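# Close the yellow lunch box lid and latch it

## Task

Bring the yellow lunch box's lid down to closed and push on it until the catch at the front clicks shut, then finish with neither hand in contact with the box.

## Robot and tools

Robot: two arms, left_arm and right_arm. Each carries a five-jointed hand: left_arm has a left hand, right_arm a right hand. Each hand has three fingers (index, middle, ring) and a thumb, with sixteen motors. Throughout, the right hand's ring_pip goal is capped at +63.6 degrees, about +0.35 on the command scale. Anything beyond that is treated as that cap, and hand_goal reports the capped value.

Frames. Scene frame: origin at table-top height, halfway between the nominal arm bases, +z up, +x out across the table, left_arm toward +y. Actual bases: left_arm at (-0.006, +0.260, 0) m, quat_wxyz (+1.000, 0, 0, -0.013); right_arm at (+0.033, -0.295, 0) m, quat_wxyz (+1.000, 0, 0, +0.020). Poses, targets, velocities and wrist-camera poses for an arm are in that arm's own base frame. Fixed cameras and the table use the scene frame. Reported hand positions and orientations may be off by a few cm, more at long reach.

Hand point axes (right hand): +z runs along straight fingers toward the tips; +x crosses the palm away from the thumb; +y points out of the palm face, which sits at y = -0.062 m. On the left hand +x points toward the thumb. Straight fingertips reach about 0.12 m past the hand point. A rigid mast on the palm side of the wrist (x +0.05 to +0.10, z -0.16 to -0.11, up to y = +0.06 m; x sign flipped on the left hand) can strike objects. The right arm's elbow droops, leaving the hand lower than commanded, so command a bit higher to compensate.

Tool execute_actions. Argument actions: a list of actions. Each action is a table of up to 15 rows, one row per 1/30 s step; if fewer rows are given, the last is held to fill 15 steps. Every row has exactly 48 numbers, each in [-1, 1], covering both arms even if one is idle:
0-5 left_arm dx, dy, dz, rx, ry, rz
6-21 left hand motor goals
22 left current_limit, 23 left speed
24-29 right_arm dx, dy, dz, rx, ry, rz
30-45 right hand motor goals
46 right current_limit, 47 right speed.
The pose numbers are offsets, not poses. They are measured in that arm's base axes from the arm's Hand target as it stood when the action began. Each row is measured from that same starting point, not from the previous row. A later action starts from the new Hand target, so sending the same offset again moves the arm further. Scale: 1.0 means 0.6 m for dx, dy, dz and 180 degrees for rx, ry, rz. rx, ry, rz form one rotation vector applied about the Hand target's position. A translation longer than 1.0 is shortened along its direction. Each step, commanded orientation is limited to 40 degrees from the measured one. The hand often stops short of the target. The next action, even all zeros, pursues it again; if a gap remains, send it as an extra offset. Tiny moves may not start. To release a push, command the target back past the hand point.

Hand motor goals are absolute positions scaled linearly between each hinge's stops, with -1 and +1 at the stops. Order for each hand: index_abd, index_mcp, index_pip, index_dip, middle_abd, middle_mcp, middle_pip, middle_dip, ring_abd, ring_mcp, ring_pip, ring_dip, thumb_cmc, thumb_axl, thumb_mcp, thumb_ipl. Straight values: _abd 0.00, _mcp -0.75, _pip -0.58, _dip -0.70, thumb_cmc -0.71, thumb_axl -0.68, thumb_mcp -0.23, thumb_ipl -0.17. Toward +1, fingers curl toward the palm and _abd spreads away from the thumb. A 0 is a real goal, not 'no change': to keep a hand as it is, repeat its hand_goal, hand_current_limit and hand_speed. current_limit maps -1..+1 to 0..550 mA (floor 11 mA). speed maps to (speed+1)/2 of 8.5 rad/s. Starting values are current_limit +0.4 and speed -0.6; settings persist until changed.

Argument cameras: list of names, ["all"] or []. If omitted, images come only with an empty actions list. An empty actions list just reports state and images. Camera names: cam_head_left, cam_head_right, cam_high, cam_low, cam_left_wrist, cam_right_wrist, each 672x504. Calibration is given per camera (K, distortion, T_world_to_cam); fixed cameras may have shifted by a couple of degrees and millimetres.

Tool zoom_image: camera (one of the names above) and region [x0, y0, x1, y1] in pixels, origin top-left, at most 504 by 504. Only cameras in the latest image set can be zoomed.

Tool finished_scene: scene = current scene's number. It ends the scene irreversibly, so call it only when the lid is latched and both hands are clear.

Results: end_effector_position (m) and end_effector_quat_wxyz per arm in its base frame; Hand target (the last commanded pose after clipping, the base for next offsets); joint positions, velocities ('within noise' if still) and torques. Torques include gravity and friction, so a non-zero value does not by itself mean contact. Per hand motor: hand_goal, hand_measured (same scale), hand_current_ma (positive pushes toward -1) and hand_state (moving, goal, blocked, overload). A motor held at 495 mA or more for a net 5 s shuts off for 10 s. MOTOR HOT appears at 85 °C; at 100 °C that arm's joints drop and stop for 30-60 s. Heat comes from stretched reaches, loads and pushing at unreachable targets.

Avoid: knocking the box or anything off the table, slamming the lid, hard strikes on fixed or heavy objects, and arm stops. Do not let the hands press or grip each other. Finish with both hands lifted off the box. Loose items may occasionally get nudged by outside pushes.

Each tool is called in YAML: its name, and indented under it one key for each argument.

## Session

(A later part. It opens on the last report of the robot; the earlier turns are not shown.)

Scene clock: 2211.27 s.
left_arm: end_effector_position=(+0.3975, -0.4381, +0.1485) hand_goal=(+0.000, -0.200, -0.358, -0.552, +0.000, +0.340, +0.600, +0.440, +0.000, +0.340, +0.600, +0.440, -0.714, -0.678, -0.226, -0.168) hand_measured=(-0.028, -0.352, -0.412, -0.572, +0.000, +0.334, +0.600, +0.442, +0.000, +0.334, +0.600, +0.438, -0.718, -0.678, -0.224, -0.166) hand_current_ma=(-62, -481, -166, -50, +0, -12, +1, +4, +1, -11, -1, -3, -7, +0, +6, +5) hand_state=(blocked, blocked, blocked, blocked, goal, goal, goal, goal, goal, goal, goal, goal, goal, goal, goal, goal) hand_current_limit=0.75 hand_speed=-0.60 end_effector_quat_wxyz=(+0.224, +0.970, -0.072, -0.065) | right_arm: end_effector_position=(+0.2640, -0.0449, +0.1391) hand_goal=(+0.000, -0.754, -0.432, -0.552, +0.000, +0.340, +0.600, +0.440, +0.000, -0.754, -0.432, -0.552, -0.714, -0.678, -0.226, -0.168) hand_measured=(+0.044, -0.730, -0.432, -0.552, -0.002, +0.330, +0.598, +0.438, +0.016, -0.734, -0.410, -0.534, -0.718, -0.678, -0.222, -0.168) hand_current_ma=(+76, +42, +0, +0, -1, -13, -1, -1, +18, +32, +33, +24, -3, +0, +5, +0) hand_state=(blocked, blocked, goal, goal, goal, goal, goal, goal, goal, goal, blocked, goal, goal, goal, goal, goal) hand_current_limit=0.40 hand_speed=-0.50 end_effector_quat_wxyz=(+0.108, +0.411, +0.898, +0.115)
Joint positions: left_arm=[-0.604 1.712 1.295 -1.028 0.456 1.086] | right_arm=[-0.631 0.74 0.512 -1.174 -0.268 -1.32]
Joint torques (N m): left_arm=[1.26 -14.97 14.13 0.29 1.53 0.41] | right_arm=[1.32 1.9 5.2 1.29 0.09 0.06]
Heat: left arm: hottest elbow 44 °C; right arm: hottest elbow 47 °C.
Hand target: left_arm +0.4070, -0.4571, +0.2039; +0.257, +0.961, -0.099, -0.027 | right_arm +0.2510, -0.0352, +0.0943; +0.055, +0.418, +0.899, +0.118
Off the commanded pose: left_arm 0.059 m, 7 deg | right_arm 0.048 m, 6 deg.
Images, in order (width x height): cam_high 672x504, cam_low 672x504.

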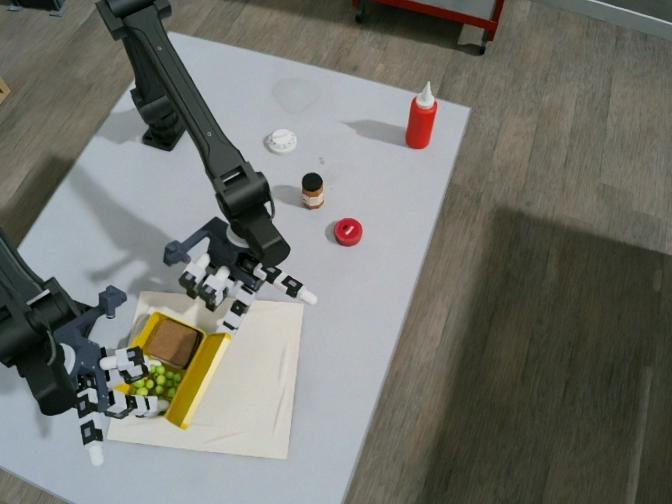

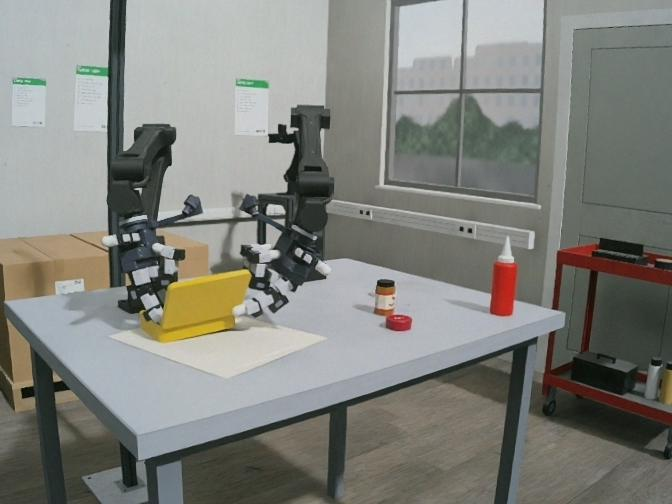

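execute_actions:
  actions:
    - [[0,0,0,0,0,0,0,-0.2,-0.358,-0.551,0,0.34,0.6,0.44,0,0.34,0.6,0.44,-0.714,-0.678,-0.226,-0.168,0.75,-0.6,0,0,0.1,0,0,0,0,-0.753,-0.431,-0.551,0,0.34,0.6,0.44,0,-0.753,-0.431,-0.551,-0.714,-0.678,-0.226,-0.168,0.4,-0.5]]
    - [[0,0,0,0,0,0,0,-0.2,-0.358,-0.551,0,0.34,0.6,0.44,0,0.34,0.6,0.44,-0.714,-0.678,-0.226,-0.168,0.75,-0.6,0,0,0.1,0,0,0,0,-0.753,-0.431,-0.551,0,0.34,0.6,0.44,0,-0.753,-0.431,-0.551,-0.714,-0.678,-0.226,-0.168,0.4,-0.5]]
    - [[0,0,0,0,0,0,0,-0.2,-0.358,-0.551,0,0.34,0.6,0.44,0,0.34,0.6,0.44,-0.714,-0.678,-0.226,-0.168,0.75,-0.6,0,-0.03,0.09,0,0,0,0,-0.753,-0.431,-0.551,0,0.34,0.6,0.44,0,-0.753,-0.431,-0.551,-0.714,-0.678,-0.226,-0.168,0.4,-0.5]]
  cameras: ["cam_high", "cam_low"]

Scene clock: 2220.53 s.
left_arm: end_effector_position=(+0.3995, -0.4424, +0.1612) hand_goal=(+0.000, -0.200, -0.358, -0.552, +0.000, +0.340, +0.600, +0.440, +0.000, +0.340, +0.600, +0.440, -0.714, -0.678, -0.226, -0.168) hand_measured=(-0.004, -0.244, -0.380, -0.560, +0.000, +0.334, +0.600, +0.442, +0.000, +0.334, +0.600, +0.438, -0.718, -0.678, -0.224, -0.166) hand_current_ma=(-6, -140, -52, -15, +0, -12, +1, +4, +1, -11, -1, -3, -7, +0, +6, +5) hand_state=(goal, blocked, blocked, goal, goal, goal, goal, goal, goal, goal, goal, goal, goal, goal, goal, goal) hand_current_limit=0.75 hand_speed=-0.60 end_effector_quat_wxyz=(+0.236, +0.967, -0.079, -0.058) | right_arm: end_effector_position=(+0.2444, -0.0449, +0.2460) hand_goal=(+0.000, -0.754, -0.432, -0.552, +0.000, +0.340, +0.600, +0.440, +0.000, -0.754, -0.432, -0.552, -0.714, -0.678, -0.226, -0.168) hand_measured=(-0.002, -0.754, -0.432, -0.552, -0.002, +0.330, +0.598, +0.438, -0.002, -0.758, -0.434, -0.554, -0.718, -0.678, -0.222, -0.168) hand_current_ma=(-2, +0, +0, +0, -1, -13, -1, -1, -1, -4, -2, -1, -3, +0, +5, +0) hand_state=(goal, goal, goal, goal, goal, goal, goal, goal, goal, goal, goal, goal, goal, goal, goal, goal) hand_current_limit=0.40 hand_speed=-0.50 end_effector_quat_wxyz=(+0.035, +0.423, +0.897, +0.122)
Joint positions: left_arm=[-0.604 1.705 1.31 -1.028 0.47 1.094] | right_arm=[-0.684 0.766 0.833 -1.63 -0.254 -1.373]
Joint torques (N m): left_arm=[1.2 -14.33 13.33 0.32 0.97 0.33] | right_arm=[-0.09 -0.97 16.34 0.23 -0.59 -0.14]
Motor temperatures (°C): left_arm=[23 33 46 22 29 23] | right_arm=[23 27 47 27 25 22]
Heat: left arm: hottest elbow 46 °C; right arm: hottest elbow 47 °C.
Hand target: left_arm +0.4069, -0.4572, +0.2040; +0.257, +0.961, -0.099, -0.027 | right_arm +0.2509, -0.0532, +0.2681; +0.055, +0.419, +0.899, +0.118
Off the commanded pose: left_arm 0.046 m, 5 deg | right_arm 0.025 m, 2 deg.
Images, in order (width x height): cam_high 672x504, cam_low 672x504.

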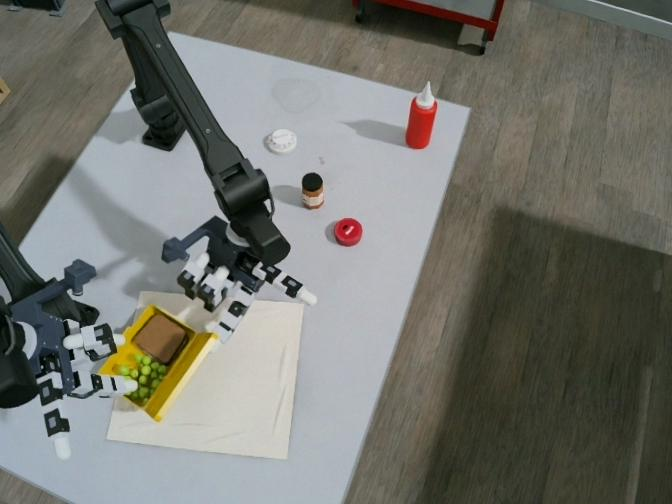

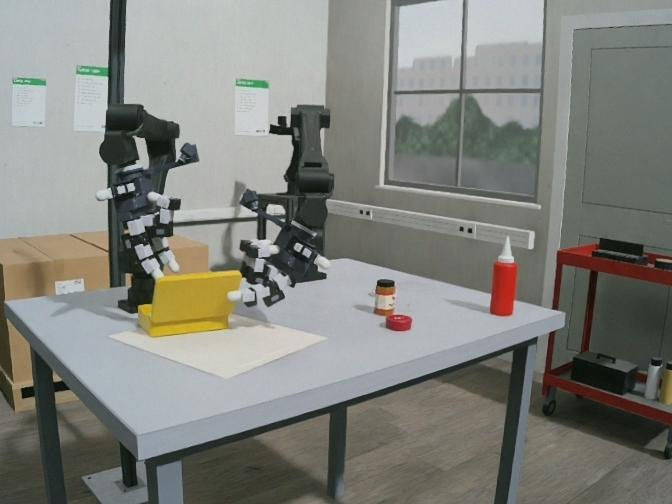

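execute_actions:
  actions:
    - [[-0.05,0,0,0,0,0,0,-0.2,-0.358,-0.551,0,0.34,0.6,0.44,0,0.34,0.6,0.44,-0.714,-0.678,-0.226,-0.168,0.4,-0.6,0,-0.1,0.08,0,0,0,0,-0.753,-0.431,-0.551,0,0.34,0.6,0.44,0,-0.753,-0.431,-0.551,-0.714,-0.678,-0.226,-0.168,0.4,-0.5]]
    - [[-0.05,0,0,0,0,0,0,-0.2,-0.358,-0.551,0,0.34,0.6,0.44,0,0.34,0.6,0.44,-0.714,-0.678,-0.226,-0.168,0.4,-0.6,0,-0.1,0.03,0,0,0,0,-0.753,-0.431,-0.551,0,0.34,0.6,0.44,0,-0.753,-0.431,-0.551,-0.714,-0.678,-0.226,-0.168,0.4,-0.5]]
  cameras: ["cam_high", "cam_low"]

zoom_image:
  camera: "cam_low"
  region: [100, 230, 300, 380]

Scene clock: 2228.20 s.
left_arm: end_effector_position=(+0.3487, -0.4538, +0.1891) hand_goal=(+0.000, -0.200, -0.358, -0.552, +0.000, +0.340, +0.600, +0.440, +0.000, +0.340, +0.600, +0.440, -0.714, -0.678, -0.226, -0.168) hand_measured=(-0.006, -0.218, -0.364, -0.554, +0.000, +0.334, +0.600, +0.442, +0.000, +0.334, +0.600, +0.438, -0.718, -0.678, -0.224, -0.166) hand_current_ma=(-8, -49, -12, -2, +0, -12, +1, +4, +1, -11, -1, -3, -7, +0, +6, +5) hand_state=(goal, goal, goal, goal, goal, goal, goal, goal, goal, goal, goal, goal, goal, goal, goal, goal) hand_current_limit=0.40 hand_speed=-0.60 end_effector_quat_wxyz=(+0.246, +0.964, -0.095, -0.043) | right_arm: end_effector_position=(+0.2469, -0.1622, +0.3109) hand_goal=(+0.000, -0.754, -0.432, -0.552, +0.000, +0.340, +0.600, +0.440, +0.000, -0.754, -0.432, -0.552, -0.714, -0.678, -0.226, -0.168) hand_measured=(-0.002, -0.756, -0.432, -0.552, -0.002, +0.330, +0.598, +0.438, -0.002, -0.756, -0.434, -0.554, -0.716, -0.678, -0.222, -0.168) hand_current_ma=(-1, -1, +0, +0, -1, -13, -1, -1, -1, -2, -2, -1, -2, +0, +5, +0) hand_state=(goal, goal, goal, goal, goal, goal, goal, goal, goal, goal, goal, goal, goal, goal, goal, goal) hand_current_limit=0.40 hand_speed=-0.50 end_effector_quat_wxyz=(+0.068, +0.426, +0.894, +0.117)
Joint positions: left_arm=[-0.682 1.583 1.221 -0.991 0.459 1.033] | right_arm=[-1.038 1.016 1.123 -1.697 -0.271 -1.722]
Joint torques (N m): left_arm=[1.55 -12.51 8.4 1.59 0.66 0.14] | right_arm=[0.21 -3.6 16.7 0.31 -0.7 -0.11]
Heat: left arm: hottest elbow 45 °C; right arm: hottest elbow 48 °C.
Hand target: left_arm +0.3470, -0.4571, +0.2039; +0.257, +0.961, -0.099, -0.027 | right_arm +0.2509, -0.1732, +0.3343; +0.055, +0.419, +0.899, +0.118
Off the commanded pose: left_arm 0.015 m, 2 deg | right_arm 0.026 m, 2 deg.
joint sent to its limit (right arm) — joint 4 (wrist pitch), lower limit. The joint targets are off in orientation, not in position.
Images, in order (width x height): cam_high 672x504, cam_low 672x504.

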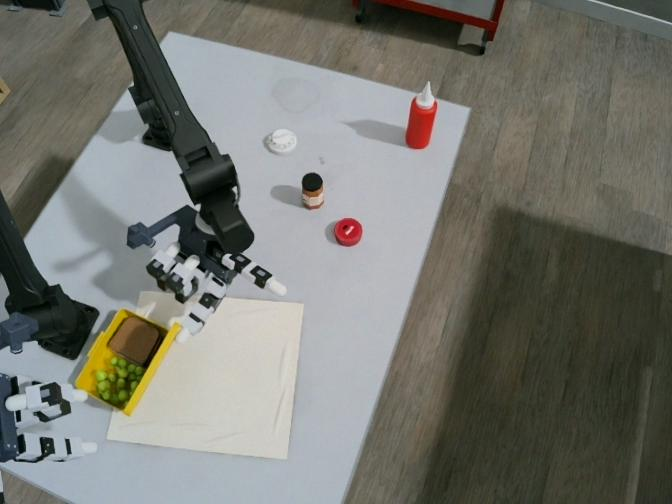

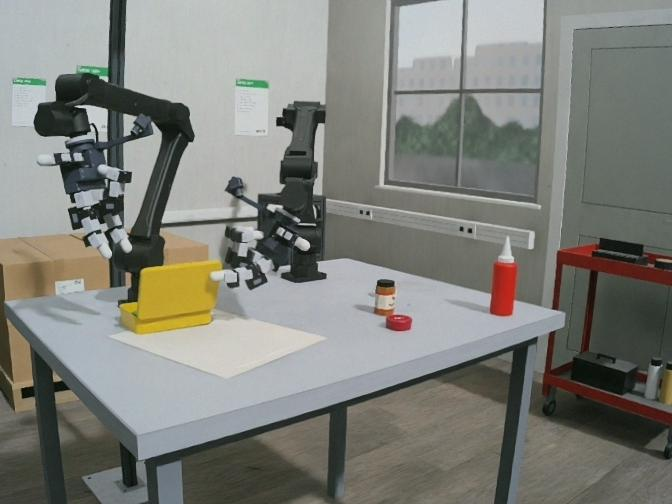

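Scaled by 2.520 from the camera's 672x504 image, which has a finer 960x720 frame.

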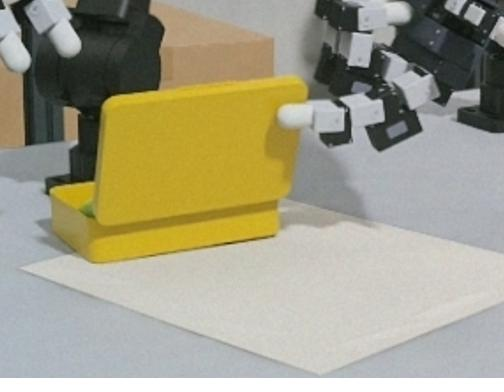

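zoom_image:
  camera: "cam_high"
  region: [50, 280, 250, 430]

Scaled by 2.520 from the camera's 672x504 image, which has a finer 960x720 frame.

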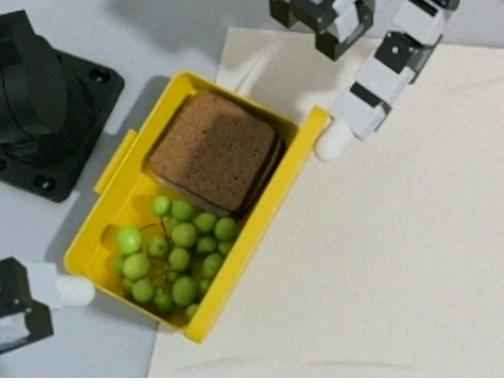

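execute_actions:
  actions:
    - [[0.03,0.04,0,0,0,0,0,-0.2,-0.358,-0.551,0,0.34,0.6,0.44,0,0.34,0.6,0.44,-0.714,-0.678,-0.226,-0.168,0.4,-0.6,-0.03,0.06,-0.03,0,0,0,0,-0.753,-0.431,-0.551,0,0.34,0.6,0.44,0,-0.753,-0.431,-0.551,-0.714,-0.678,-0.226,-0.168,0.4,-0.5]]
    - [[0,0,0,0,0,0,0,-0.2,-0.358,-0.551,0,0.34,0.6,0.44,0,0.34,0.6,0.44,-0.714,-0.678,-0.226,-0.168,0.4,-0.6,-0.03,0.08,-0.05,0,0,0,0,-0.753,-0.431,-0.551,0,0.34,0.6,0.44,0,-0.753,-0.431,-0.551,-0.714,-0.678,-0.226,-0.168,0.4,-0.5]]
    - [[0,0,0,0,0,0,0,-0.2,-0.358,-0.551,0,0.34,0.6,0.44,0,0.34,0.6,0.44,-0.714,-0.678,-0.226,-0.168,0.4,-0.6,-0.033,0.09,-0.06,0,0,0,0,-0.753,-0.431,-0.551,0,0.34,0.6,0.44,0,-0.753,-0.431,-0.551,-0.714,-0.678,-0.226,-0.168,0.4,-0.5]]
    - [[0,0,0,0,0,0,0,-0.2,-0.358,-0.551,0,0.34,0.6,0.44,0,0.34,0.6,0.44,-0.714,-0.678,-0.226,-0.168,0.4,-0.6,0,0,-0.06,0,0,0,0,-0.753,-0.431,-0.551,0,0.34,0.6,0.44,0,-0.753,-0.431,-0.551,-0.714,-0.678,-0.226,-0.168,0.4,-0.5]]
  cameras: ["cam_high", "cam_low"]

zoom_image:
  camera: "cam_high"
  region: [50, 280, 250, 430]

Scene clock: 2258.93 s.
left_arm: end_effector_position=(+0.3678, -0.4344, +0.1912) hand_goal=(+0.000, -0.200, -0.358, -0.552, +0.000, +0.340, +0.600, +0.440, +0.000, +0.340, +0.600, +0.440, -0.714, -0.678, -0.226, -0.168) hand_measured=(-0.004, -0.218, -0.364, -0.554, +0.000, +0.334, +0.600, +0.442, +0.000, +0.334, +0.600, +0.438, -0.718, -0.678, -0.224, -0.166) hand_current_ma=(-4, -49, -12, -2, +0, -12, +1, +4, +1, -11, -1, -3, -7, +0, +6, +5) hand_state=(goal, goal, goal, goal, goal, goal, goal, goal, goal, goal, goal, goal, goal, goal, goal, goal) hand_current_limit=0.40 hand_speed=-0.60 end_effector_quat_wxyz=(+0.253, +0.962, -0.094, -0.033) | right_arm: end_effector_position=(+0.1926, -0.0347, +0.2172) hand_goal=(+0.000, -0.754, -0.432, -0.552, +0.000, +0.340, +0.600, +0.440, +0.000, -0.754, -0.432, -0.552, -0.714, -0.678, -0.226, -0.168) hand_measured=(-0.002, -0.756, -0.432, -0.552, -0.002, +0.330, +0.598, +0.438, +0.000, -0.756, -0.434, -0.554, -0.716, -0.678, -0.222, -0.168) hand_current_ma=(+0, -1, +0, +0, -1, -13, -1, -1, +0, -2, -2, -1, -2, +0, +5, +0) hand_state=(goal, goal, goal, goal, goal, goal, goal, goal, goal, goal, goal, goal, goal, goal, goal, goal) hand_current_limit=0.40 hand_speed=-0.50 end_effector_quat_wxyz=(+0.059, +0.417, +0.899, +0.117)
Joint positions: left_arm=[-0.625 1.583 1.221 -0.992 0.471 1.088] | right_arm=[-0.885 0.596 0.693 -1.665 -0.263 -1.586]
Joint torques (N m): left_arm=[2.26 -12.22 8.94 0.34 0.81 0.28] | right_arm=[1.85 0.85 10.84 0.85 -0.46 0.19]
Motor temperatures (°C): left_arm=[23 34 42 22 27 23] | right_arm=[23 27 54 27 25 22]
Heat: left arm: hottest elbow 42 °C; right arm: hottest elbow 54 °C.
Hand target: left_arm +0.3650, -0.4331, +0.2039; +0.257, +0.961, -0.099, -0.027 | right_arm +0.1951, -0.0353, +0.2142; +0.055, +0.419, +0.899, +0.118
Off the commanded pose: left_arm 0.013 m, 1 deg | right_arm 0.004 m, 1 deg.
Images, in order (width x height): cam_high 672x504, cam_low 672x504.

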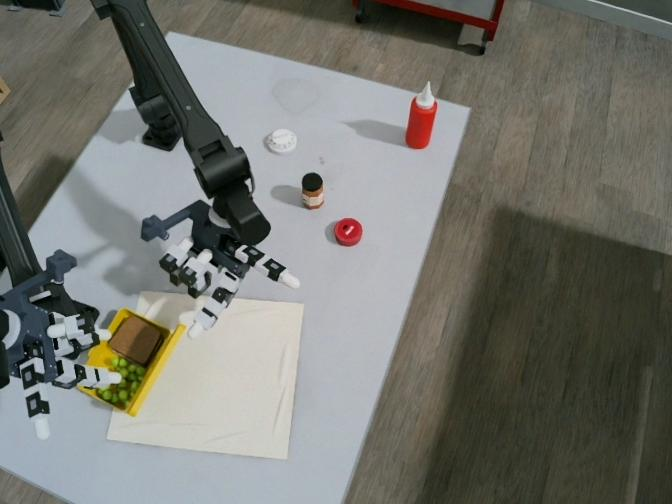

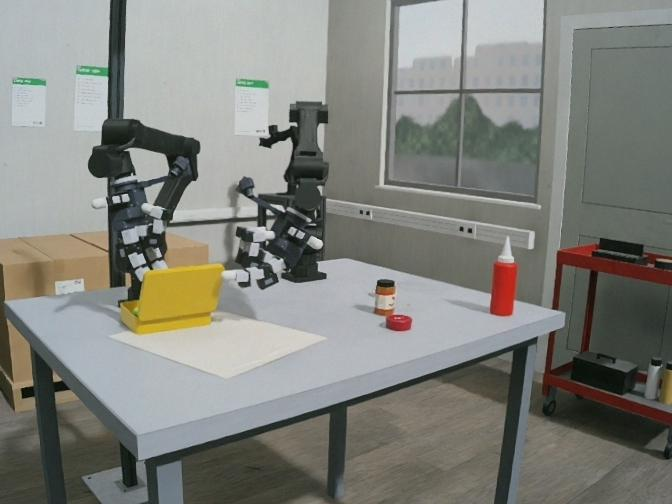

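Scaled by 2.520 from the camera's 672x504 image, which has a finer 960x720 frame.

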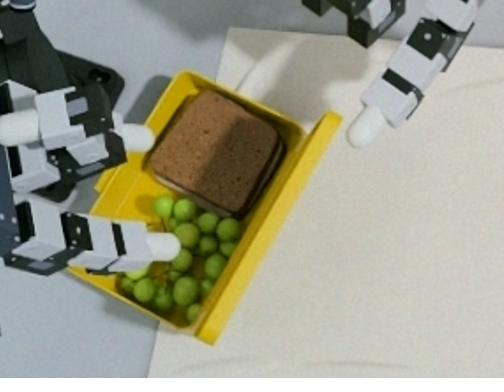

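execute_actions:
  actions:
    - [[0.03,0.03,0,0,0,0,0,-0.2,-0.358,-0.551,0,0.34,0.6,0.44,0,0.34,0.6,0.44,-0.714,-0.678,-0.226,-0.168,0.4,-0.6,0,0,-0.09,0,0,0,0,-0.753,-0.431,-0.551,0,0.34,0.6,0.44,0,-0.753,-0.431,-0.551,-0.714,-0.678,-0.226,-0.168,0.4,-0.5]]
    - [[0,0,0,0,0,0,0,-0.2,-0.358,-0.551,0,0.34,0.6,0.44,0,0.34,0.6,0.44,-0.714,-0.678,-0.226,-0.168,0.4,-0.6,0.02,0,-0.07,0,0,0,0,-0.753,-0.431,-0.551,0,0.34,0.6,0.44,0,-0.753,-0.431,-0.551,-0.714,-0.678,-0.226,-0.168,0.4,-0.5]]
  cameras: ["cam_high", "cam_low"]

zoom_image:
  camera: "cam_high"
  region: [50, 280, 250, 430]

Scene clock: 2268.47 s.
left_arm: end_effector_position=(+0.3796, -0.4121, +0.1905) hand_goal=(+0.000, -0.200, -0.358, -0.552, +0.000, +0.340, +0.600, +0.440, +0.000, +0.340, +0.600, +0.440, -0.714, -0.678, -0.226, -0.168) hand_measured=(-0.002, -0.218, -0.364, -0.554, +0.000, +0.334, +0.600, +0.442, +0.000, +0.334, +0.600, +0.438, -0.718, -0.678, -0.224, -0.166) hand_current_ma=(-4, -49, -12, -2, +0, -12, +1, +4, +1, -11, -1, -3, -7, +0, +6, +5) hand_state=(goal, goal, goal, goal, goal, goal, goal, goal, goal, goal, goal, goal, goal, goal, goal, goal) hand_current_limit=0.40 hand_speed=-0.60 end_effector_quat_wxyz=(+0.252, +0.963, -0.093, -0.035) | right_arm: end_effector_position=(+0.2043, -0.0389, +0.1468) hand_goal=(+0.000, -0.754, -0.432, -0.552, +0.000, +0.340, +0.600, +0.440, +0.000, -0.754, -0.432, -0.552, -0.714, -0.678, -0.226, -0.168) hand_measured=(-0.002, -0.756, -0.432, -0.552, -0.002, +0.330, +0.598, +0.438, +0.038, -0.706, -0.384, -0.518, -0.716, -0.678, -0.222, -0.168) hand_current_ma=(+0, -1, +0, +0, -1, -13, -1, -1, +61, +112, +105, +66, -2, +0, +5, +0) hand_state=(goal, goal, goal, goal, goal, goal, goal, goal, blocked, blocked, blocked, blocked, goal, goal, goal, goal) hand_current_limit=0.40 hand_speed=-0.50 end_effector_quat_wxyz=(+0.073, +0.411, +0.902, +0.111)
Joint positions: left_arm=[-0.571 1.583 1.221 -1.024 0.483 1.147] | right_arm=[-0.841 0.613 0.511 -1.424 -0.263 -1.552]
Joint torques (N m): left_arm=[2.14 -10.93 10.63 0.27 0.84 0.27] | right_arm=[2.49 1.61 5.97 2.59 -0.45 0.36]
Heat: left arm: hottest elbow 41 °C; right arm: hottest elbow 52 °C.
Hand target: left_arm +0.3831, -0.4151, +0.2039; +0.257, +0.961, -0.099, -0.027 | right_arm +0.2071, -0.0352, +0.1182; +0.055, +0.419, +0.899, +0.118
Off the commanded pose: left_arm 0.014 m, 1 deg | right_arm 0.029 m, 2 deg.
Images, in order (width x height): cam_high 672x504, cam_low 672x504.

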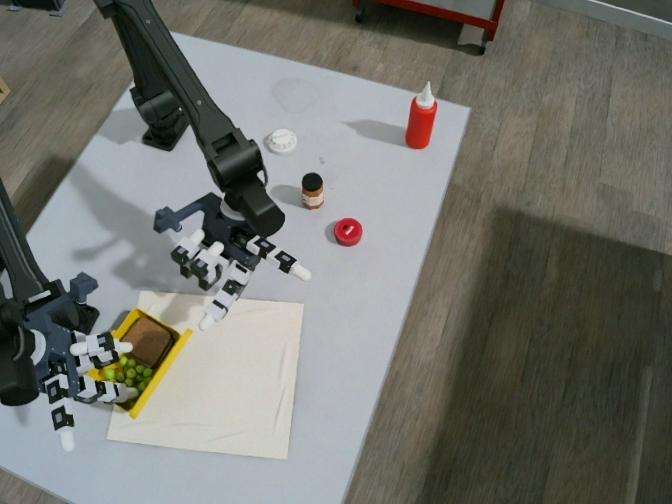

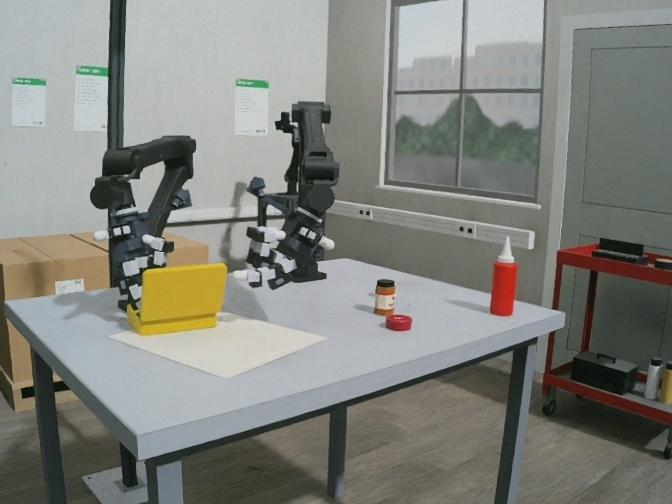

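Scaled by 2.520 from the camera's 672x504 image, which has a finer 960x720 frame.

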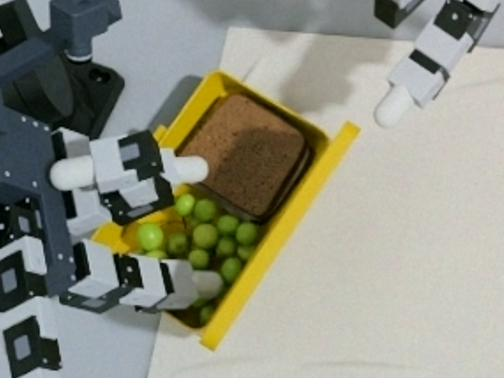

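execute_actions:
  actions:
    - [[0,0.03,0,0,0,0,0,-0.2,-0.358,-0.551,0,0.34,0.6,0.44,0,0.34,0.6,0.44,-0.714,-0.678,-0.226,-0.168,0.4,-0.6,0.05,0,-0.01,0,0,0.01,0,-0.753,-0.431,-0.551,0,0.34,0.6,0.44,0,-0.753,-0.431,-0.551,-0.714,-0.678,-0.226,-0.168,0.4,-0.5]]
    - [[0,0.03,0,0,0,0,0,-0.2,-0.358,-0.551,0,0.34,0.6,0.44,0,0.34,0.6,0.44,-0.714,-0.678,-0.226,-0.168,0.4,-0.6,0.05,0,0,0,0,0.01,0,-0.753,-0.431,-0.551,0,0.34,0.6,0.44,0,-0.753,-0.431,-0.551,-0.714,-0.678,-0.226,-0.168,0.4,-0.5]]
  cameras: ["cam_high", "cam_low"]

zoom_image:
  camera: "cam_high"
  region: [50, 280, 290, 460]

zoom_image:
  camera: "cam_low"
  region: [100, 230, 300, 380]

Scene clock: 2275.87 s.
left_arm: end_effector_position=(+0.3864, -0.3829, +0.1938) hand_goal=(+0.000, -0.200, -0.358, -0.552, +0.000, +0.340, +0.600, +0.440, +0.000, +0.340, +0.600, +0.440, -0.714, -0.678, -0.226, -0.168) hand_measured=(-0.002, -0.218, -0.364, -0.554, +0.000, +0.334, +0.600, +0.442, +0.000, +0.334, +0.600, +0.438, -0.718, -0.678, -0.224, -0.166) hand_current_ma=(-4, -49, -12, -2, +0, -12, +1, +4, +1, -11, -1, -3, -7, +0, +6, +5) hand_state=(goal, goal, goal, goal, goal, goal, goal, goal, goal, goal, goal, goal, goal, goal, goal, goal) hand_current_limit=0.40 hand_speed=-0.60 end_effector_quat_wxyz=(+0.254, +0.962, -0.096, -0.032) | right_arm: end_effector_position=(+0.2636, -0.0340, +0.1409) hand_goal=(+0.000, -0.754, -0.432, -0.552, +0.000, +0.340, +0.600, +0.440, +0.000, -0.754, -0.432, -0.552, -0.714, -0.678, -0.226, -0.168) hand_measured=(+0.016, -0.758, -0.446, -0.552, -0.002, +0.330, +0.598, +0.438, +0.046, -0.674, -0.364, -0.504, -0.716, -0.678, -0.222, -0.168) hand_current_ma=(+18, -4, -19, +0, -1, -13, -1, -1, +78, +238, +168, +107, -2, +0, +5, +0) hand_state=(goal, goal, goal, goal, goal, goal, goal, goal, blocked, blocked, blocked, blocked, goal, goal, goal, goal) hand_current_limit=0.40 hand_speed=-0.50 end_effector_quat_wxyz=(+0.074, +0.378, +0.914, +0.126)
Joint positions: left_arm=[-0.509 1.561 1.203 -1.054 0.495 1.222] | right_arm=[-0.611 0.801 0.551 -1.229 -0.278 -1.384]
Joint torques (N m): left_arm=[2.55 -11.99 8.23 0.23 0.87 0.27] | right_arm=[2.14 1.73 7.91 2.71 0.38 0.39]
Heat: left arm: hottest elbow 41 °C; right arm: hottest elbow 51 °C.
Hand target: left_arm +0.3829, -0.3791, +0.2040; +0.257, +0.961, -0.099, -0.027 | right_arm +0.2672, -0.0352, +0.1123; +0.051, +0.390, +0.912, +0.120
Off the commanded pose: left_arm 0.011 m, 1 deg | right_arm 0.029 m, 3 deg.
Images, in order (width x height): cam_high 672x504, cam_low 672x504.

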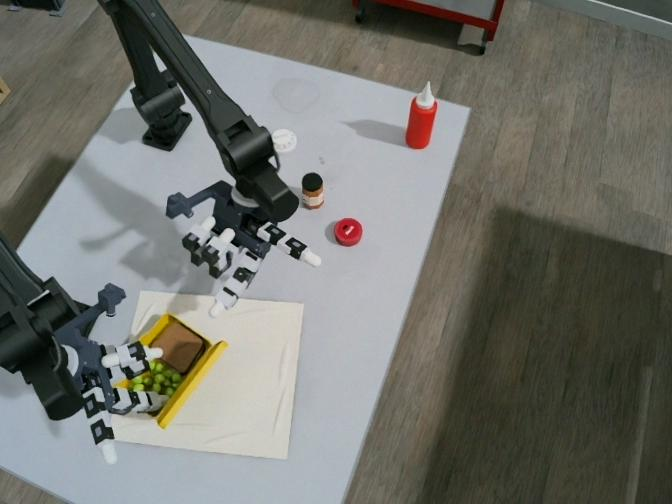

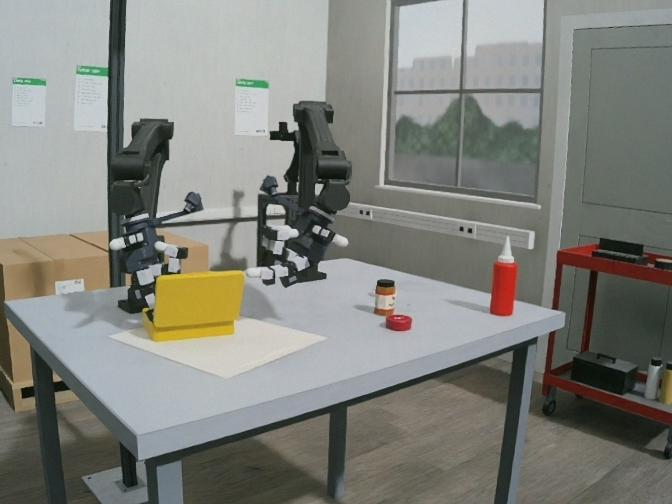

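Scaled by 2.100 from the camera's 672x504 image, which has a finer 960x720 frame.

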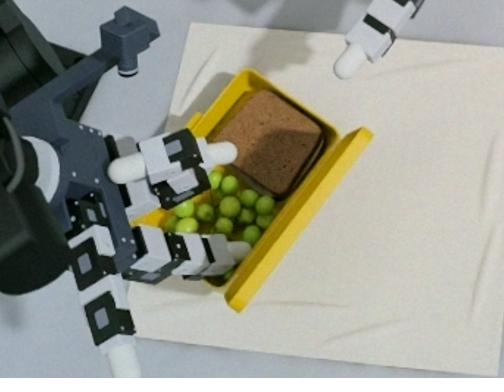

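Scaled by 2.520 from the camera's 672x504 image, which has a finer 960x720 frame.

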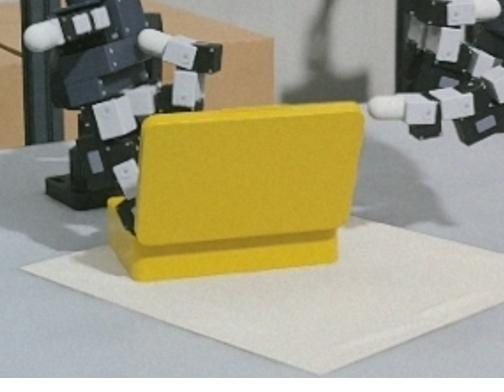

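execute_actions:
  actions:
    - [[0.09,0,-0.05,0,0,0,0,-0.2,-0.358,-0.551,0,0.34,0.6,0.44,0,0.34,0.6,0.44,-0.714,-0.678,-0.226,-0.168,0.4,-0.6,0,0,0,0,0,0,0,-0.753,-0.431,-0.551,0,0.34,0.6,0.44,0,-0.753,-0.431,-0.551,-0.714,-0.678,-0.226,-0.168,0.4,-0.5]]
    - [[0.03,-0.02,-0.05,0,0,0,0,-0.2,-0.358,-0.551,0,0.34,0.6,0.44,0,0.34,0.6,0.44,-0.714,-0.678,-0.226,-0.168,0.4,-0.6,0,0,0,0,0,0,0,-0.753,-0.431,-0.551,0,0.34,0.6,0.44,0,-0.753,-0.431,-0.551,-0.714,-0.678,-0.226,-0.168,0.4,-0.5]]
  cameras: ["cam_high", "cam_low"]

zoom_image:
  camera: "cam_high"
  region: [90, 290, 290, 440]

zoom_image:
  camera: "cam_low"
  region: [100, 230, 300, 380]

Scene clock: 2308.33 s.
left_arm: end_effector_position=(+0.4392, -0.3774, +0.1240) hand_goal=(+0.000, -0.200, -0.358, -0.552, +0.000, +0.340, +0.600, +0.440, +0.000, +0.340, +0.600, +0.440, -0.714, -0.678, -0.226, -0.168) hand_measured=(-0.002, -0.216, -0.364, -0.554, +0.000, +0.334, +0.600, +0.442, +0.000, +0.334, +0.600, +0.438, -0.718, -0.678, -0.224, -0.166) hand_current_ma=(-3, -42, -12, -2, +0, -12, +1, +4, +1, -11, -1, -3, -7, +0, +6, +5) hand_state=(goal, goal, goal, goal, goal, goal, goal, goal, goal, goal, goal, goal, goal, goal, goal, goal) hand_current_limit=0.40 hand_speed=-0.60 end_effector_quat_wxyz=(+0.246, +0.964, -0.085, -0.055) | right_arm: end_effector_position=(+0.2636, -0.0339, +0.1409) hand_goal=(+0.000, -0.754, -0.432, -0.552, +0.000, +0.340, +0.600, +0.440, +0.000, -0.754, -0.432, -0.552, -0.714, -0.678, -0.226, -0.168) hand_measured=(+0.016, -0.758, -0.446, -0.552, -0.002, +0.330, +0.598, +0.438, +0.046, -0.674, -0.364, -0.504, -0.716, -0.678, -0.222, -0.168) hand_current_ma=(+18, -4, -19, +0, -1, -13, -1, -1, +79, +238, +168, +107, -2, +0, +5, +0) hand_state=(goal, goal, goal, goal, goal, goal, goal, goal, blocked, blocked, blocked, blocked, goal, goal, goal, goal) hand_current_limit=0.40 hand_speed=-0.50 end_effector_quat_wxyz=(+0.074, +0.379, +0.914, +0.126)
Joint positions: left_arm=[-0.448 1.764 1.276 -1.005 0.504 1.278] | right_arm=[-0.611 0.801 0.551 -1.229 -0.278 -1.383]
Joint torques (N m): left_arm=[1.44 -11.81 12.01 1.18 0.83 0.26] | right_arm=[2.2 1.79 7.94 2.76 0.38 0.39]
Motor temperatures (°C): left_arm=[23 33 40 22 27 23] | right_arm=[23 27 48 27 25 22]
Heat: left arm: hottest elbow 40 °C; right arm: hottest elbow 48 °C.
Hand target: left_arm +0.4549, -0.3911, +0.1438; +0.257, +0.961, -0.099, -0.027 | right_arm +0.2672, -0.0352, +0.1123; +0.051, +0.390, +0.912, +0.120
Off the commanded pose: left_arm 0.029 m, 4 deg | right_arm 0.029 m, 3 deg.
Images, in order (width x height): cam_high 672x504, cam_low 672x504.

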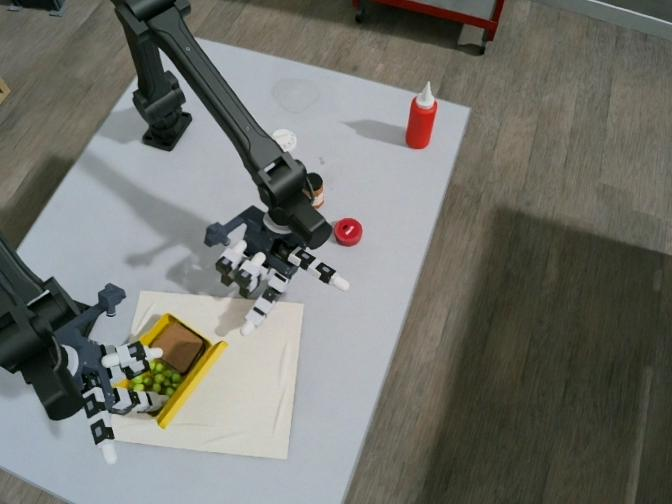

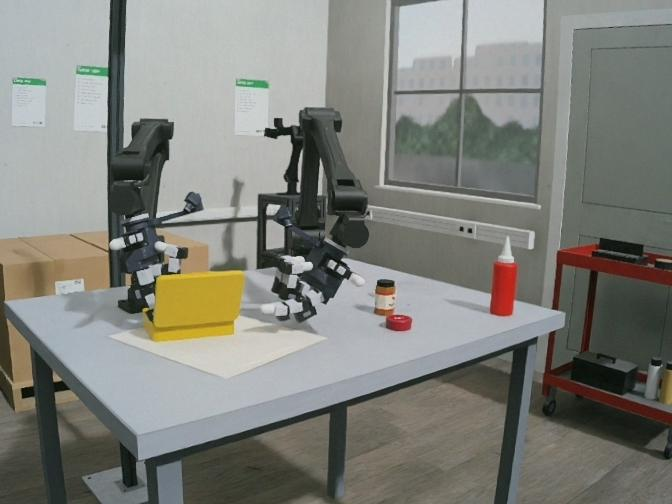

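Scaled by 2.520 from the camera's 672x504 image, which has a finer 960x720 frame.

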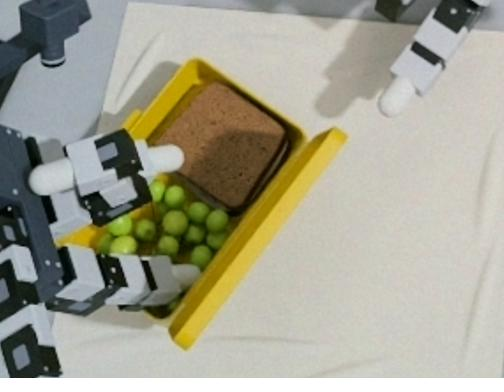

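Scaled by 2.520 from the camera's 672x504 image, which has a finer 960x720 frame.

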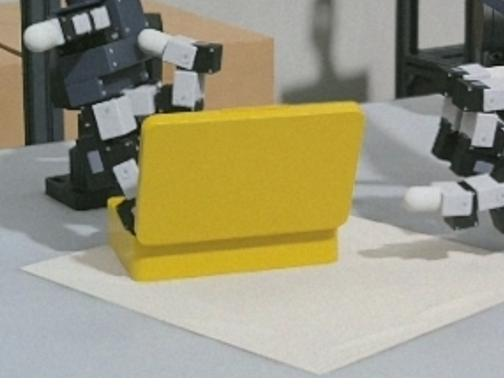

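execute_actions:
  actions:
    - [[0,-0.07,0.04,0,0,0,0,-0.2,-0.358,-0.551,0,0.34,0.6,0.44,0,0.34,0.6,0.44,-0.714,-0.678,-0.226,-0.168,0.4,-0.6,0,0,0,0,0,0,0,-0.753,-0.431,-0.551,0,0.34,0.6,0.44,0,-0.753,-0.431,-0.551,-0.714,-0.678,-0.226,-0.168,0.4,-0.5]]
    - [[0,-0.07,0.02,0,0,0,0,-0.2,-0.358,-0.551,0,0.34,0.6,0.44,0,0.34,0.6,0.44,-0.714,-0.678,-0.226,-0.168,0.4,-0.6,0,0,0,0,0,0,0,-0.753,-0.431,-0.551,0,0.34,0.6,0.44,0,-0.753,-0.431,-0.551,-0.714,-0.678,-0.226,-0.168,0.4,-0.5]]
    - [[-0.05,0,0.01,0,0,0,0,-0.2,-0.358,-0.551,0,0.34,0.6,0.44,0,0.34,0.6,0.44,-0.714,-0.678,-0.226,-0.168,0.4,-0.6,0,0,0,0,0,0,0,-0.753,-0.431,-0.551,0,0.34,0.6,0.44,0,-0.753,-0.431,-0.551,-0.714,-0.678,-0.226,-0.168,0.4,-0.5]]
  cameras: ["cam_high", "cam_low"]

zoom_image:
  camera: "cam_high"
  region: [90, 290, 290, 440]

zoom_image:
  camera: "cam_low"
  region: [100, 230, 300, 380]

Scene clock: 2319.63 s.
left_arm: end_effector_position=(+0.4301, -0.4710, +0.1681) hand_goal=(+0.000, -0.200, -0.358, -0.552, +0.000, +0.340, +0.600, +0.440, +0.000, +0.340, +0.600, +0.440, -0.714, -0.678, -0.226, -0.168) hand_measured=(-0.006, -0.216, -0.364, -0.554, +0.000, +0.334, +0.600, +0.442, +0.000, +0.334, +0.600, +0.438, -0.718, -0.678, -0.224, -0.166) hand_current_ma=(-10, -42, -12, -2, +0, -12, +1, +4, +1, -11, -1, -3, -7, +0, +6, +5) hand_state=(goal, goal, goal, goal, goal, goal, goal, goal, goal, goal, goal, goal, goal, goal, goal, goal) hand_current_limit=0.40 hand_speed=-0.60 end_effector_quat_wxyz=(+0.249, +0.963, -0.092, -0.041) | right_arm: end_effector_position=(+0.2637, -0.0339, +0.1408) hand_goal=(+0.000, -0.754, -0.432, -0.552, +0.000, +0.340, +0.600, +0.440, +0.000, -0.754, -0.432, -0.552, -0.714, -0.678, -0.226, -0.168) hand_measured=(+0.016, -0.758, -0.446, -0.552, -0.002, +0.330, +0.598, +0.438, +0.046, -0.674, -0.364, -0.504, -0.716, -0.678, -0.222, -0.168) hand_current_ma=(+18, -4, -19, +0, -1, -13, -1, -1, +79, +238, +168, +107, -2, +0, +5, +0) hand_state=(goal, goal, goal, goal, goal, goal, goal, goal, blocked, blocked, blocked, blocked, goal, goal, goal, goal) hand_current_limit=0.40 hand_speed=-0.50 end_effector_quat_wxyz=(+0.074, +0.379, +0.914, +0.126)
Joint positions: left_arm=[-0.612 1.788 1.43 -1.021 0.475 1.103] | right_arm=[-0.611 0.801 0.551 -1.229 -0.278 -1.383]
Joint torques (N m): left_arm=[1.2 -15.68 8.2 1.18 0.7 0.19] | right_arm=[2.2 1.79 7.94 2.77 0.38 0.39]
Heat: left arm: hottest elbow 40 °C; right arm: hottest elbow 47 °C.
Hand target: left_arm +0.4248, -0.4752, +0.1858; +0.257, +0.961, -0.099, -0.027 | right_arm +0.2672, -0.0352, +0.1122; +0.051, +0.390, +0.912, +0.120
Off the commanded pose: left_arm 0.019 m, 2 deg | right_arm 0.029 m, 3 deg.
Images, in order (width x height): cam_high 672x504, cam_low 672x504.

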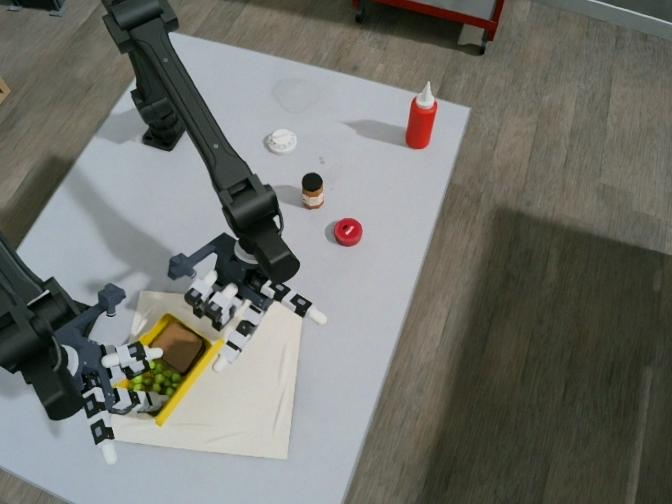

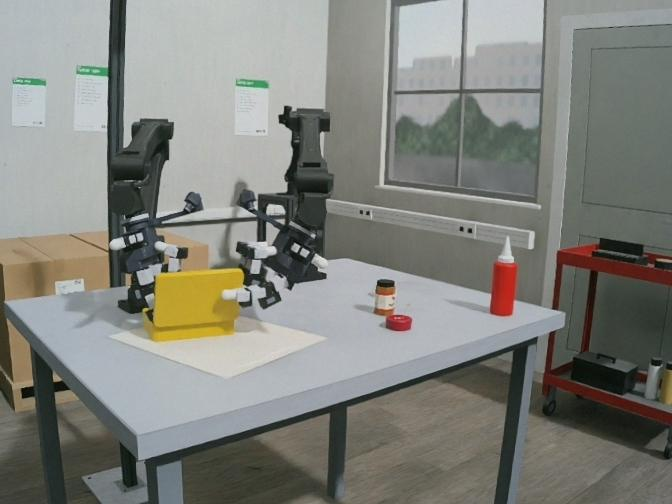

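Scaled by 2.520 from the camera's 672x504 image, which has a finer 960x720 frame.

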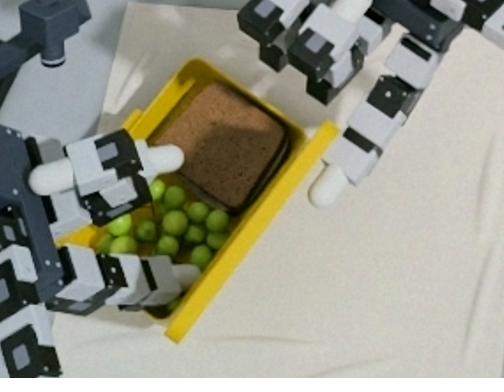

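Scaled by 2.520 from the camera's 672x504 image, which has a finer 960x720 frame.

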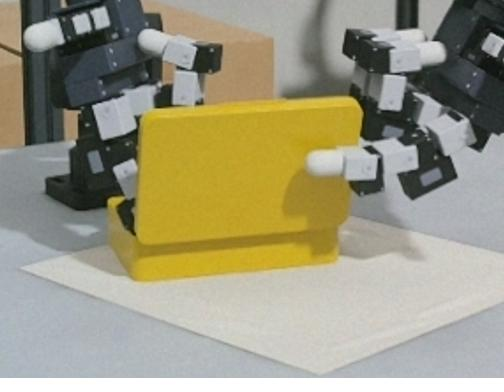

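execute_actions:
  actions:
    - [[-0.08,0.0,0.04,0,0,0,0,-0.2,-0.358,-0.551,0,0.34,0.6,0.44,0,0.34,0.6,0.44,-0.714,-0.678,-0.226,-0.168,0.4,-0.6,0,0,0,0,0,0,0,-0.753,-0.431,-0.551,0,0.34,0.6,0.44,0,-0.753,-0.431,-0.551,-0.714,-0.678,-0.226,-0.168,0.4,-0.5]]
  cameras: ["cam_high", "cam_low"]

zoom_image:
  camera: "cam_high"
  region: [90, 290, 290, 440]

zoom_image:
  camera: "cam_low"
  region: [100, 230, 300, 380]

Scene clock: 2326.13 s.
left_arm: end_effector_position=(+0.3787, -0.4749, +0.2048) hand_goal=(+0.000, -0.200, -0.358, -0.552, +0.000, +0.340, +0.600, +0.440, +0.000, +0.340, +0.600, +0.440, -0.714, -0.678, -0.226, -0.168) hand_measured=(-0.006, -0.212, -0.362, -0.554, +0.000, +0.334, +0.600, +0.442, +0.000, +0.334, +0.600, +0.438, -0.718, -0.678, -0.224, -0.166) hand_current_ma=(-10, -29, -5, -2, +0, -13, +1, +4, +1, -11, -1, -3, -7, +0, +6, +5) hand_state=(goal, goal, goal, goal, goal, goal, goal, goal, goal, goal, goal, goal, goal, goal, goal, goal) hand_current_limit=0.40 hand_speed=-0.60 end_effector_quat_wxyz=(+0.255, +0.961, -0.100, -0.031) | right_arm: end_effector_position=(+0.2637, -0.0339, +0.1408) hand_goal=(+0.000, -0.754, -0.432, -0.552, +0.000, +0.340, +0.600, +0.440, +0.000, -0.754, -0.432, -0.552, -0.714, -0.678, -0.226, -0.168) hand_measured=(+0.016, -0.758, -0.446, -0.552, -0.002, +0.330, +0.598, +0.438, +0.046, -0.674, -0.364, -0.504, -0.716, -0.678, -0.222, -0.168) hand_current_ma=(+18, -4, -19, +0, -1, -13, -1, -1, +80, +238, +168, +107, -2, +0, +5, +0) hand_state=(goal, goal, goal, goal, goal, goal, goal, goal, blocked, blocked, blocked, blocked, goal, goal, goal, goal) hand_current_limit=0.40 hand_speed=-0.50 end_effector_quat_wxyz=(+0.074, +0.379, +0.914, +0.126)
Joint positions: left_arm=[-0.676 1.651 1.339 -1.016 0.463 1.044] | right_arm=[-0.611 0.801 0.551 -1.229 -0.278 -1.383]
Joint torques (N m): left_arm=[1.9 -12.81 8.44 1.05 0.6 0.11] | right_arm=[2.2 1.79 7.95 2.76 0.38 0.4]
Heat: left arm: hottest elbow 41 °C; right arm: hottest elbow 47 °C.
Hand target: left_arm +0.3770, -0.4752, +0.2100; +0.257, +0.961, -0.099, -0.027 | right_arm +0.2672, -0.0352, +0.1122; +0.051, +0.390, +0.912, +0.120
Off the commanded pose: left_arm 0.005 m, 1 deg | right_arm 0.029 m, 3 deg.
Images, in order (width x height): cam_high 672x504, cam_low 672x504.

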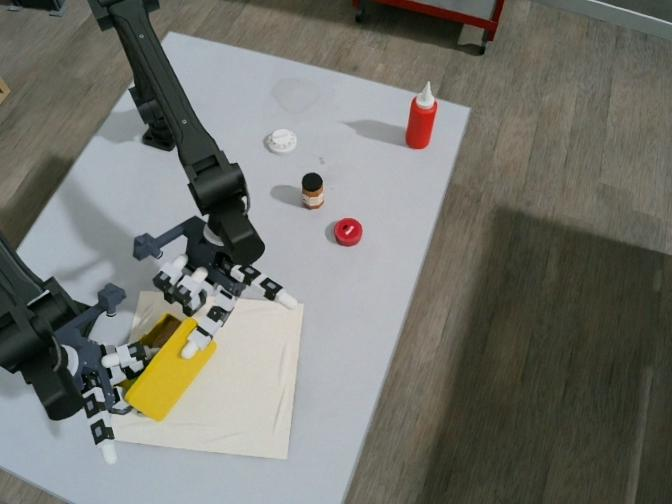

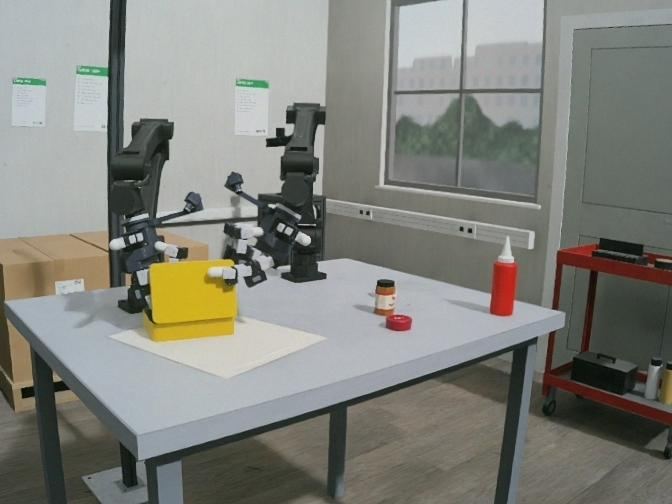

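Scaled by 2.520 from the camera's 672x504 image, which has a finer 960x720 frame.

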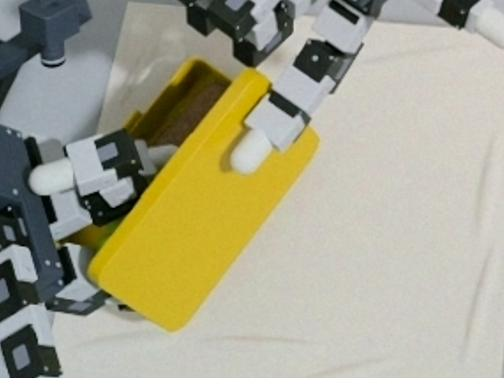

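Scaled by 2.520 from the camera's 672x504 image, which has a finer 960x720 frame.

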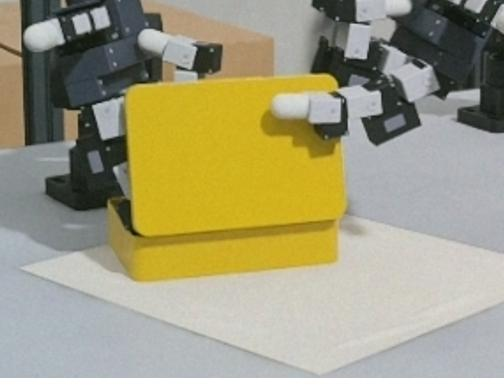

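execute_actions:
  actions:
    - [[0,0,0,0,0,0,0,-0.2,-0.358,-0.551,0,0.34,0.6,0.44,0,0.34,0.6,0.44,-0.714,-0.678,-0.226,-0.168,0.4,-0.6,-0.03,-0.03,0.1,0,0,0,0,-0.753,-0.431,-0.551,0,0.34,0.6,0.44,0,-0.753,-0.431,-0.551,-0.714,-0.678,-0.226,-0.168,0.4,-0.5]]
    - [[0,0,0,0,0,0,0,-0.2,-0.358,-0.551,0,0.34,0.6,0.44,0,0.34,0.6,0.44,-0.714,-0.678,-0.226,-0.168,0.4,-0.6,-0.02,-0.07,0.08,0,0,0,0,-0.753,-0.431,-0.551,0,0.34,0.6,0.44,0,-0.753,-0.431,-0.551,-0.714,-0.678,-0.226,-0.168,0.4,-0.5]]
    - [[0,0,0,0,0,0,0,-0.2,-0.358,-0.551,0,0.34,0.6,0.44,0,0.34,0.6,0.44,-0.714,-0.678,-0.226,-0.168,0.4,-0.6,0,-0.1,0.02,0,0,0,0,-0.753,-0.431,-0.551,0,0.34,0.6,0.44,0,-0.753,-0.431,-0.551,-0.714,-0.678,-0.226,-0.168,0.4,-0.5]]
  cameras: ["cam_high", "cam_low"]

zoom_image:
  camera: "cam_high"
  region: [90, 290, 290, 440]

zoom_image:
  camera: "cam_low"
  region: [100, 230, 300, 380]

Scene clock: 2338.23 s.
left_arm: end_effector_position=(+0.3787, -0.4749, +0.2048) hand_goal=(+0.000, -0.200, -0.358, -0.552, +0.000, +0.340, +0.600, +0.440, +0.000, +0.340, +0.600, +0.440, -0.714, -0.678, -0.226, -0.168) hand_measured=(-0.004, -0.212, -0.362, -0.554, +0.000, +0.334, +0.600, +0.442, +0.000, +0.334, +0.600, +0.438, -0.718, -0.678, -0.224, -0.166) hand_current_ma=(-4, -29, -5, -2, +0, -13, +1, +4, +1, -11, -1, -3, -7, +0, +6, +5) hand_state=(goal, goal, goal, goal, goal, goal, goal, goal, goal, goal, goal, goal, goal, goal, goal, goal) hand_current_limit=0.40 hand_speed=-0.60 end_effector_quat_wxyz=(+0.255, +0.961, -0.100, -0.031) | right_arm: end_effector_position=(+0.2309, -0.1399, +0.2117) hand_goal=(+0.000, -0.754, -0.432, -0.552, +0.000, +0.340, +0.600, +0.440, +0.000, -0.754, -0.432, -0.552, -0.714, -0.678, -0.226, -0.168) hand_measured=(-0.002, -0.754, -0.432, -0.552, -0.002, +0.330, +0.598, +0.438, -0.002, -0.754, -0.430, -0.550, -0.716, -0.678, -0.222, -0.168) hand_current_ma=(-1, +0, +0, +0, -1, -13, -1, -1, -1, +0, +1, +2, -1, +0, +5, +0) hand_state=(goal, goal, goal, goal, goal, goal, goal, goal, goal, goal, goal, goal, goal, goal, goal, goal) hand_current_limit=0.40 hand_speed=-0.50 end_effector_quat_wxyz=(+0.032, +0.395, +0.909, +0.130)
Joint positions: left_arm=[-0.676 1.651 1.339 -1.016 0.463 1.044] | right_arm=[-1.037 1.017 0.867 -1.524 -0.249 -1.801]
Joint torques (N m): left_arm=[1.85 -12.69 8.43 1.09 0.6 0.13] | right_arm=[0.09 -3.19 16.43 -0.1 -0.67 -0.16]
Heat: left arm: hottest elbow 41 °C; right arm: hottest elbow 47 °C.
Hand target: left_arm +0.3770, -0.4752, +0.2100; +0.257, +0.961, -0.099, -0.027 | right_arm +0.2372, -0.1551, +0.2322; +0.051, +0.390, +0.911, +0.120
Off the commanded pose: left_arm 0.006 m, 1 deg | right_arm 0.026 m, 3 deg.
Images, in order (width x height): cam_high 672x504, cam_low 672x504.

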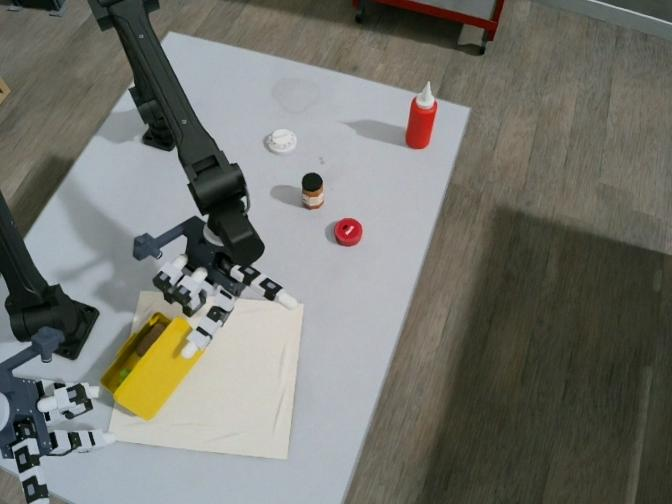

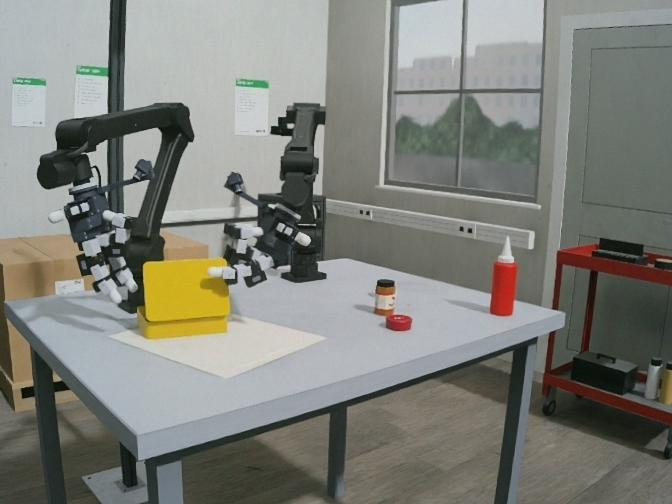

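Scaled by 2.520 from the camera's 672x504 image, which has a finer 960x720 frame.

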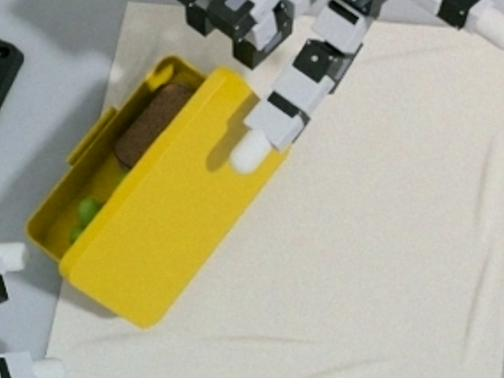

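Scaled by 2.520 from the camera's 672x504 image, which has a finer 960x720 frame.

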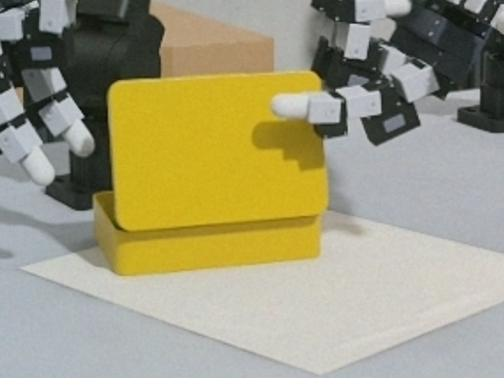

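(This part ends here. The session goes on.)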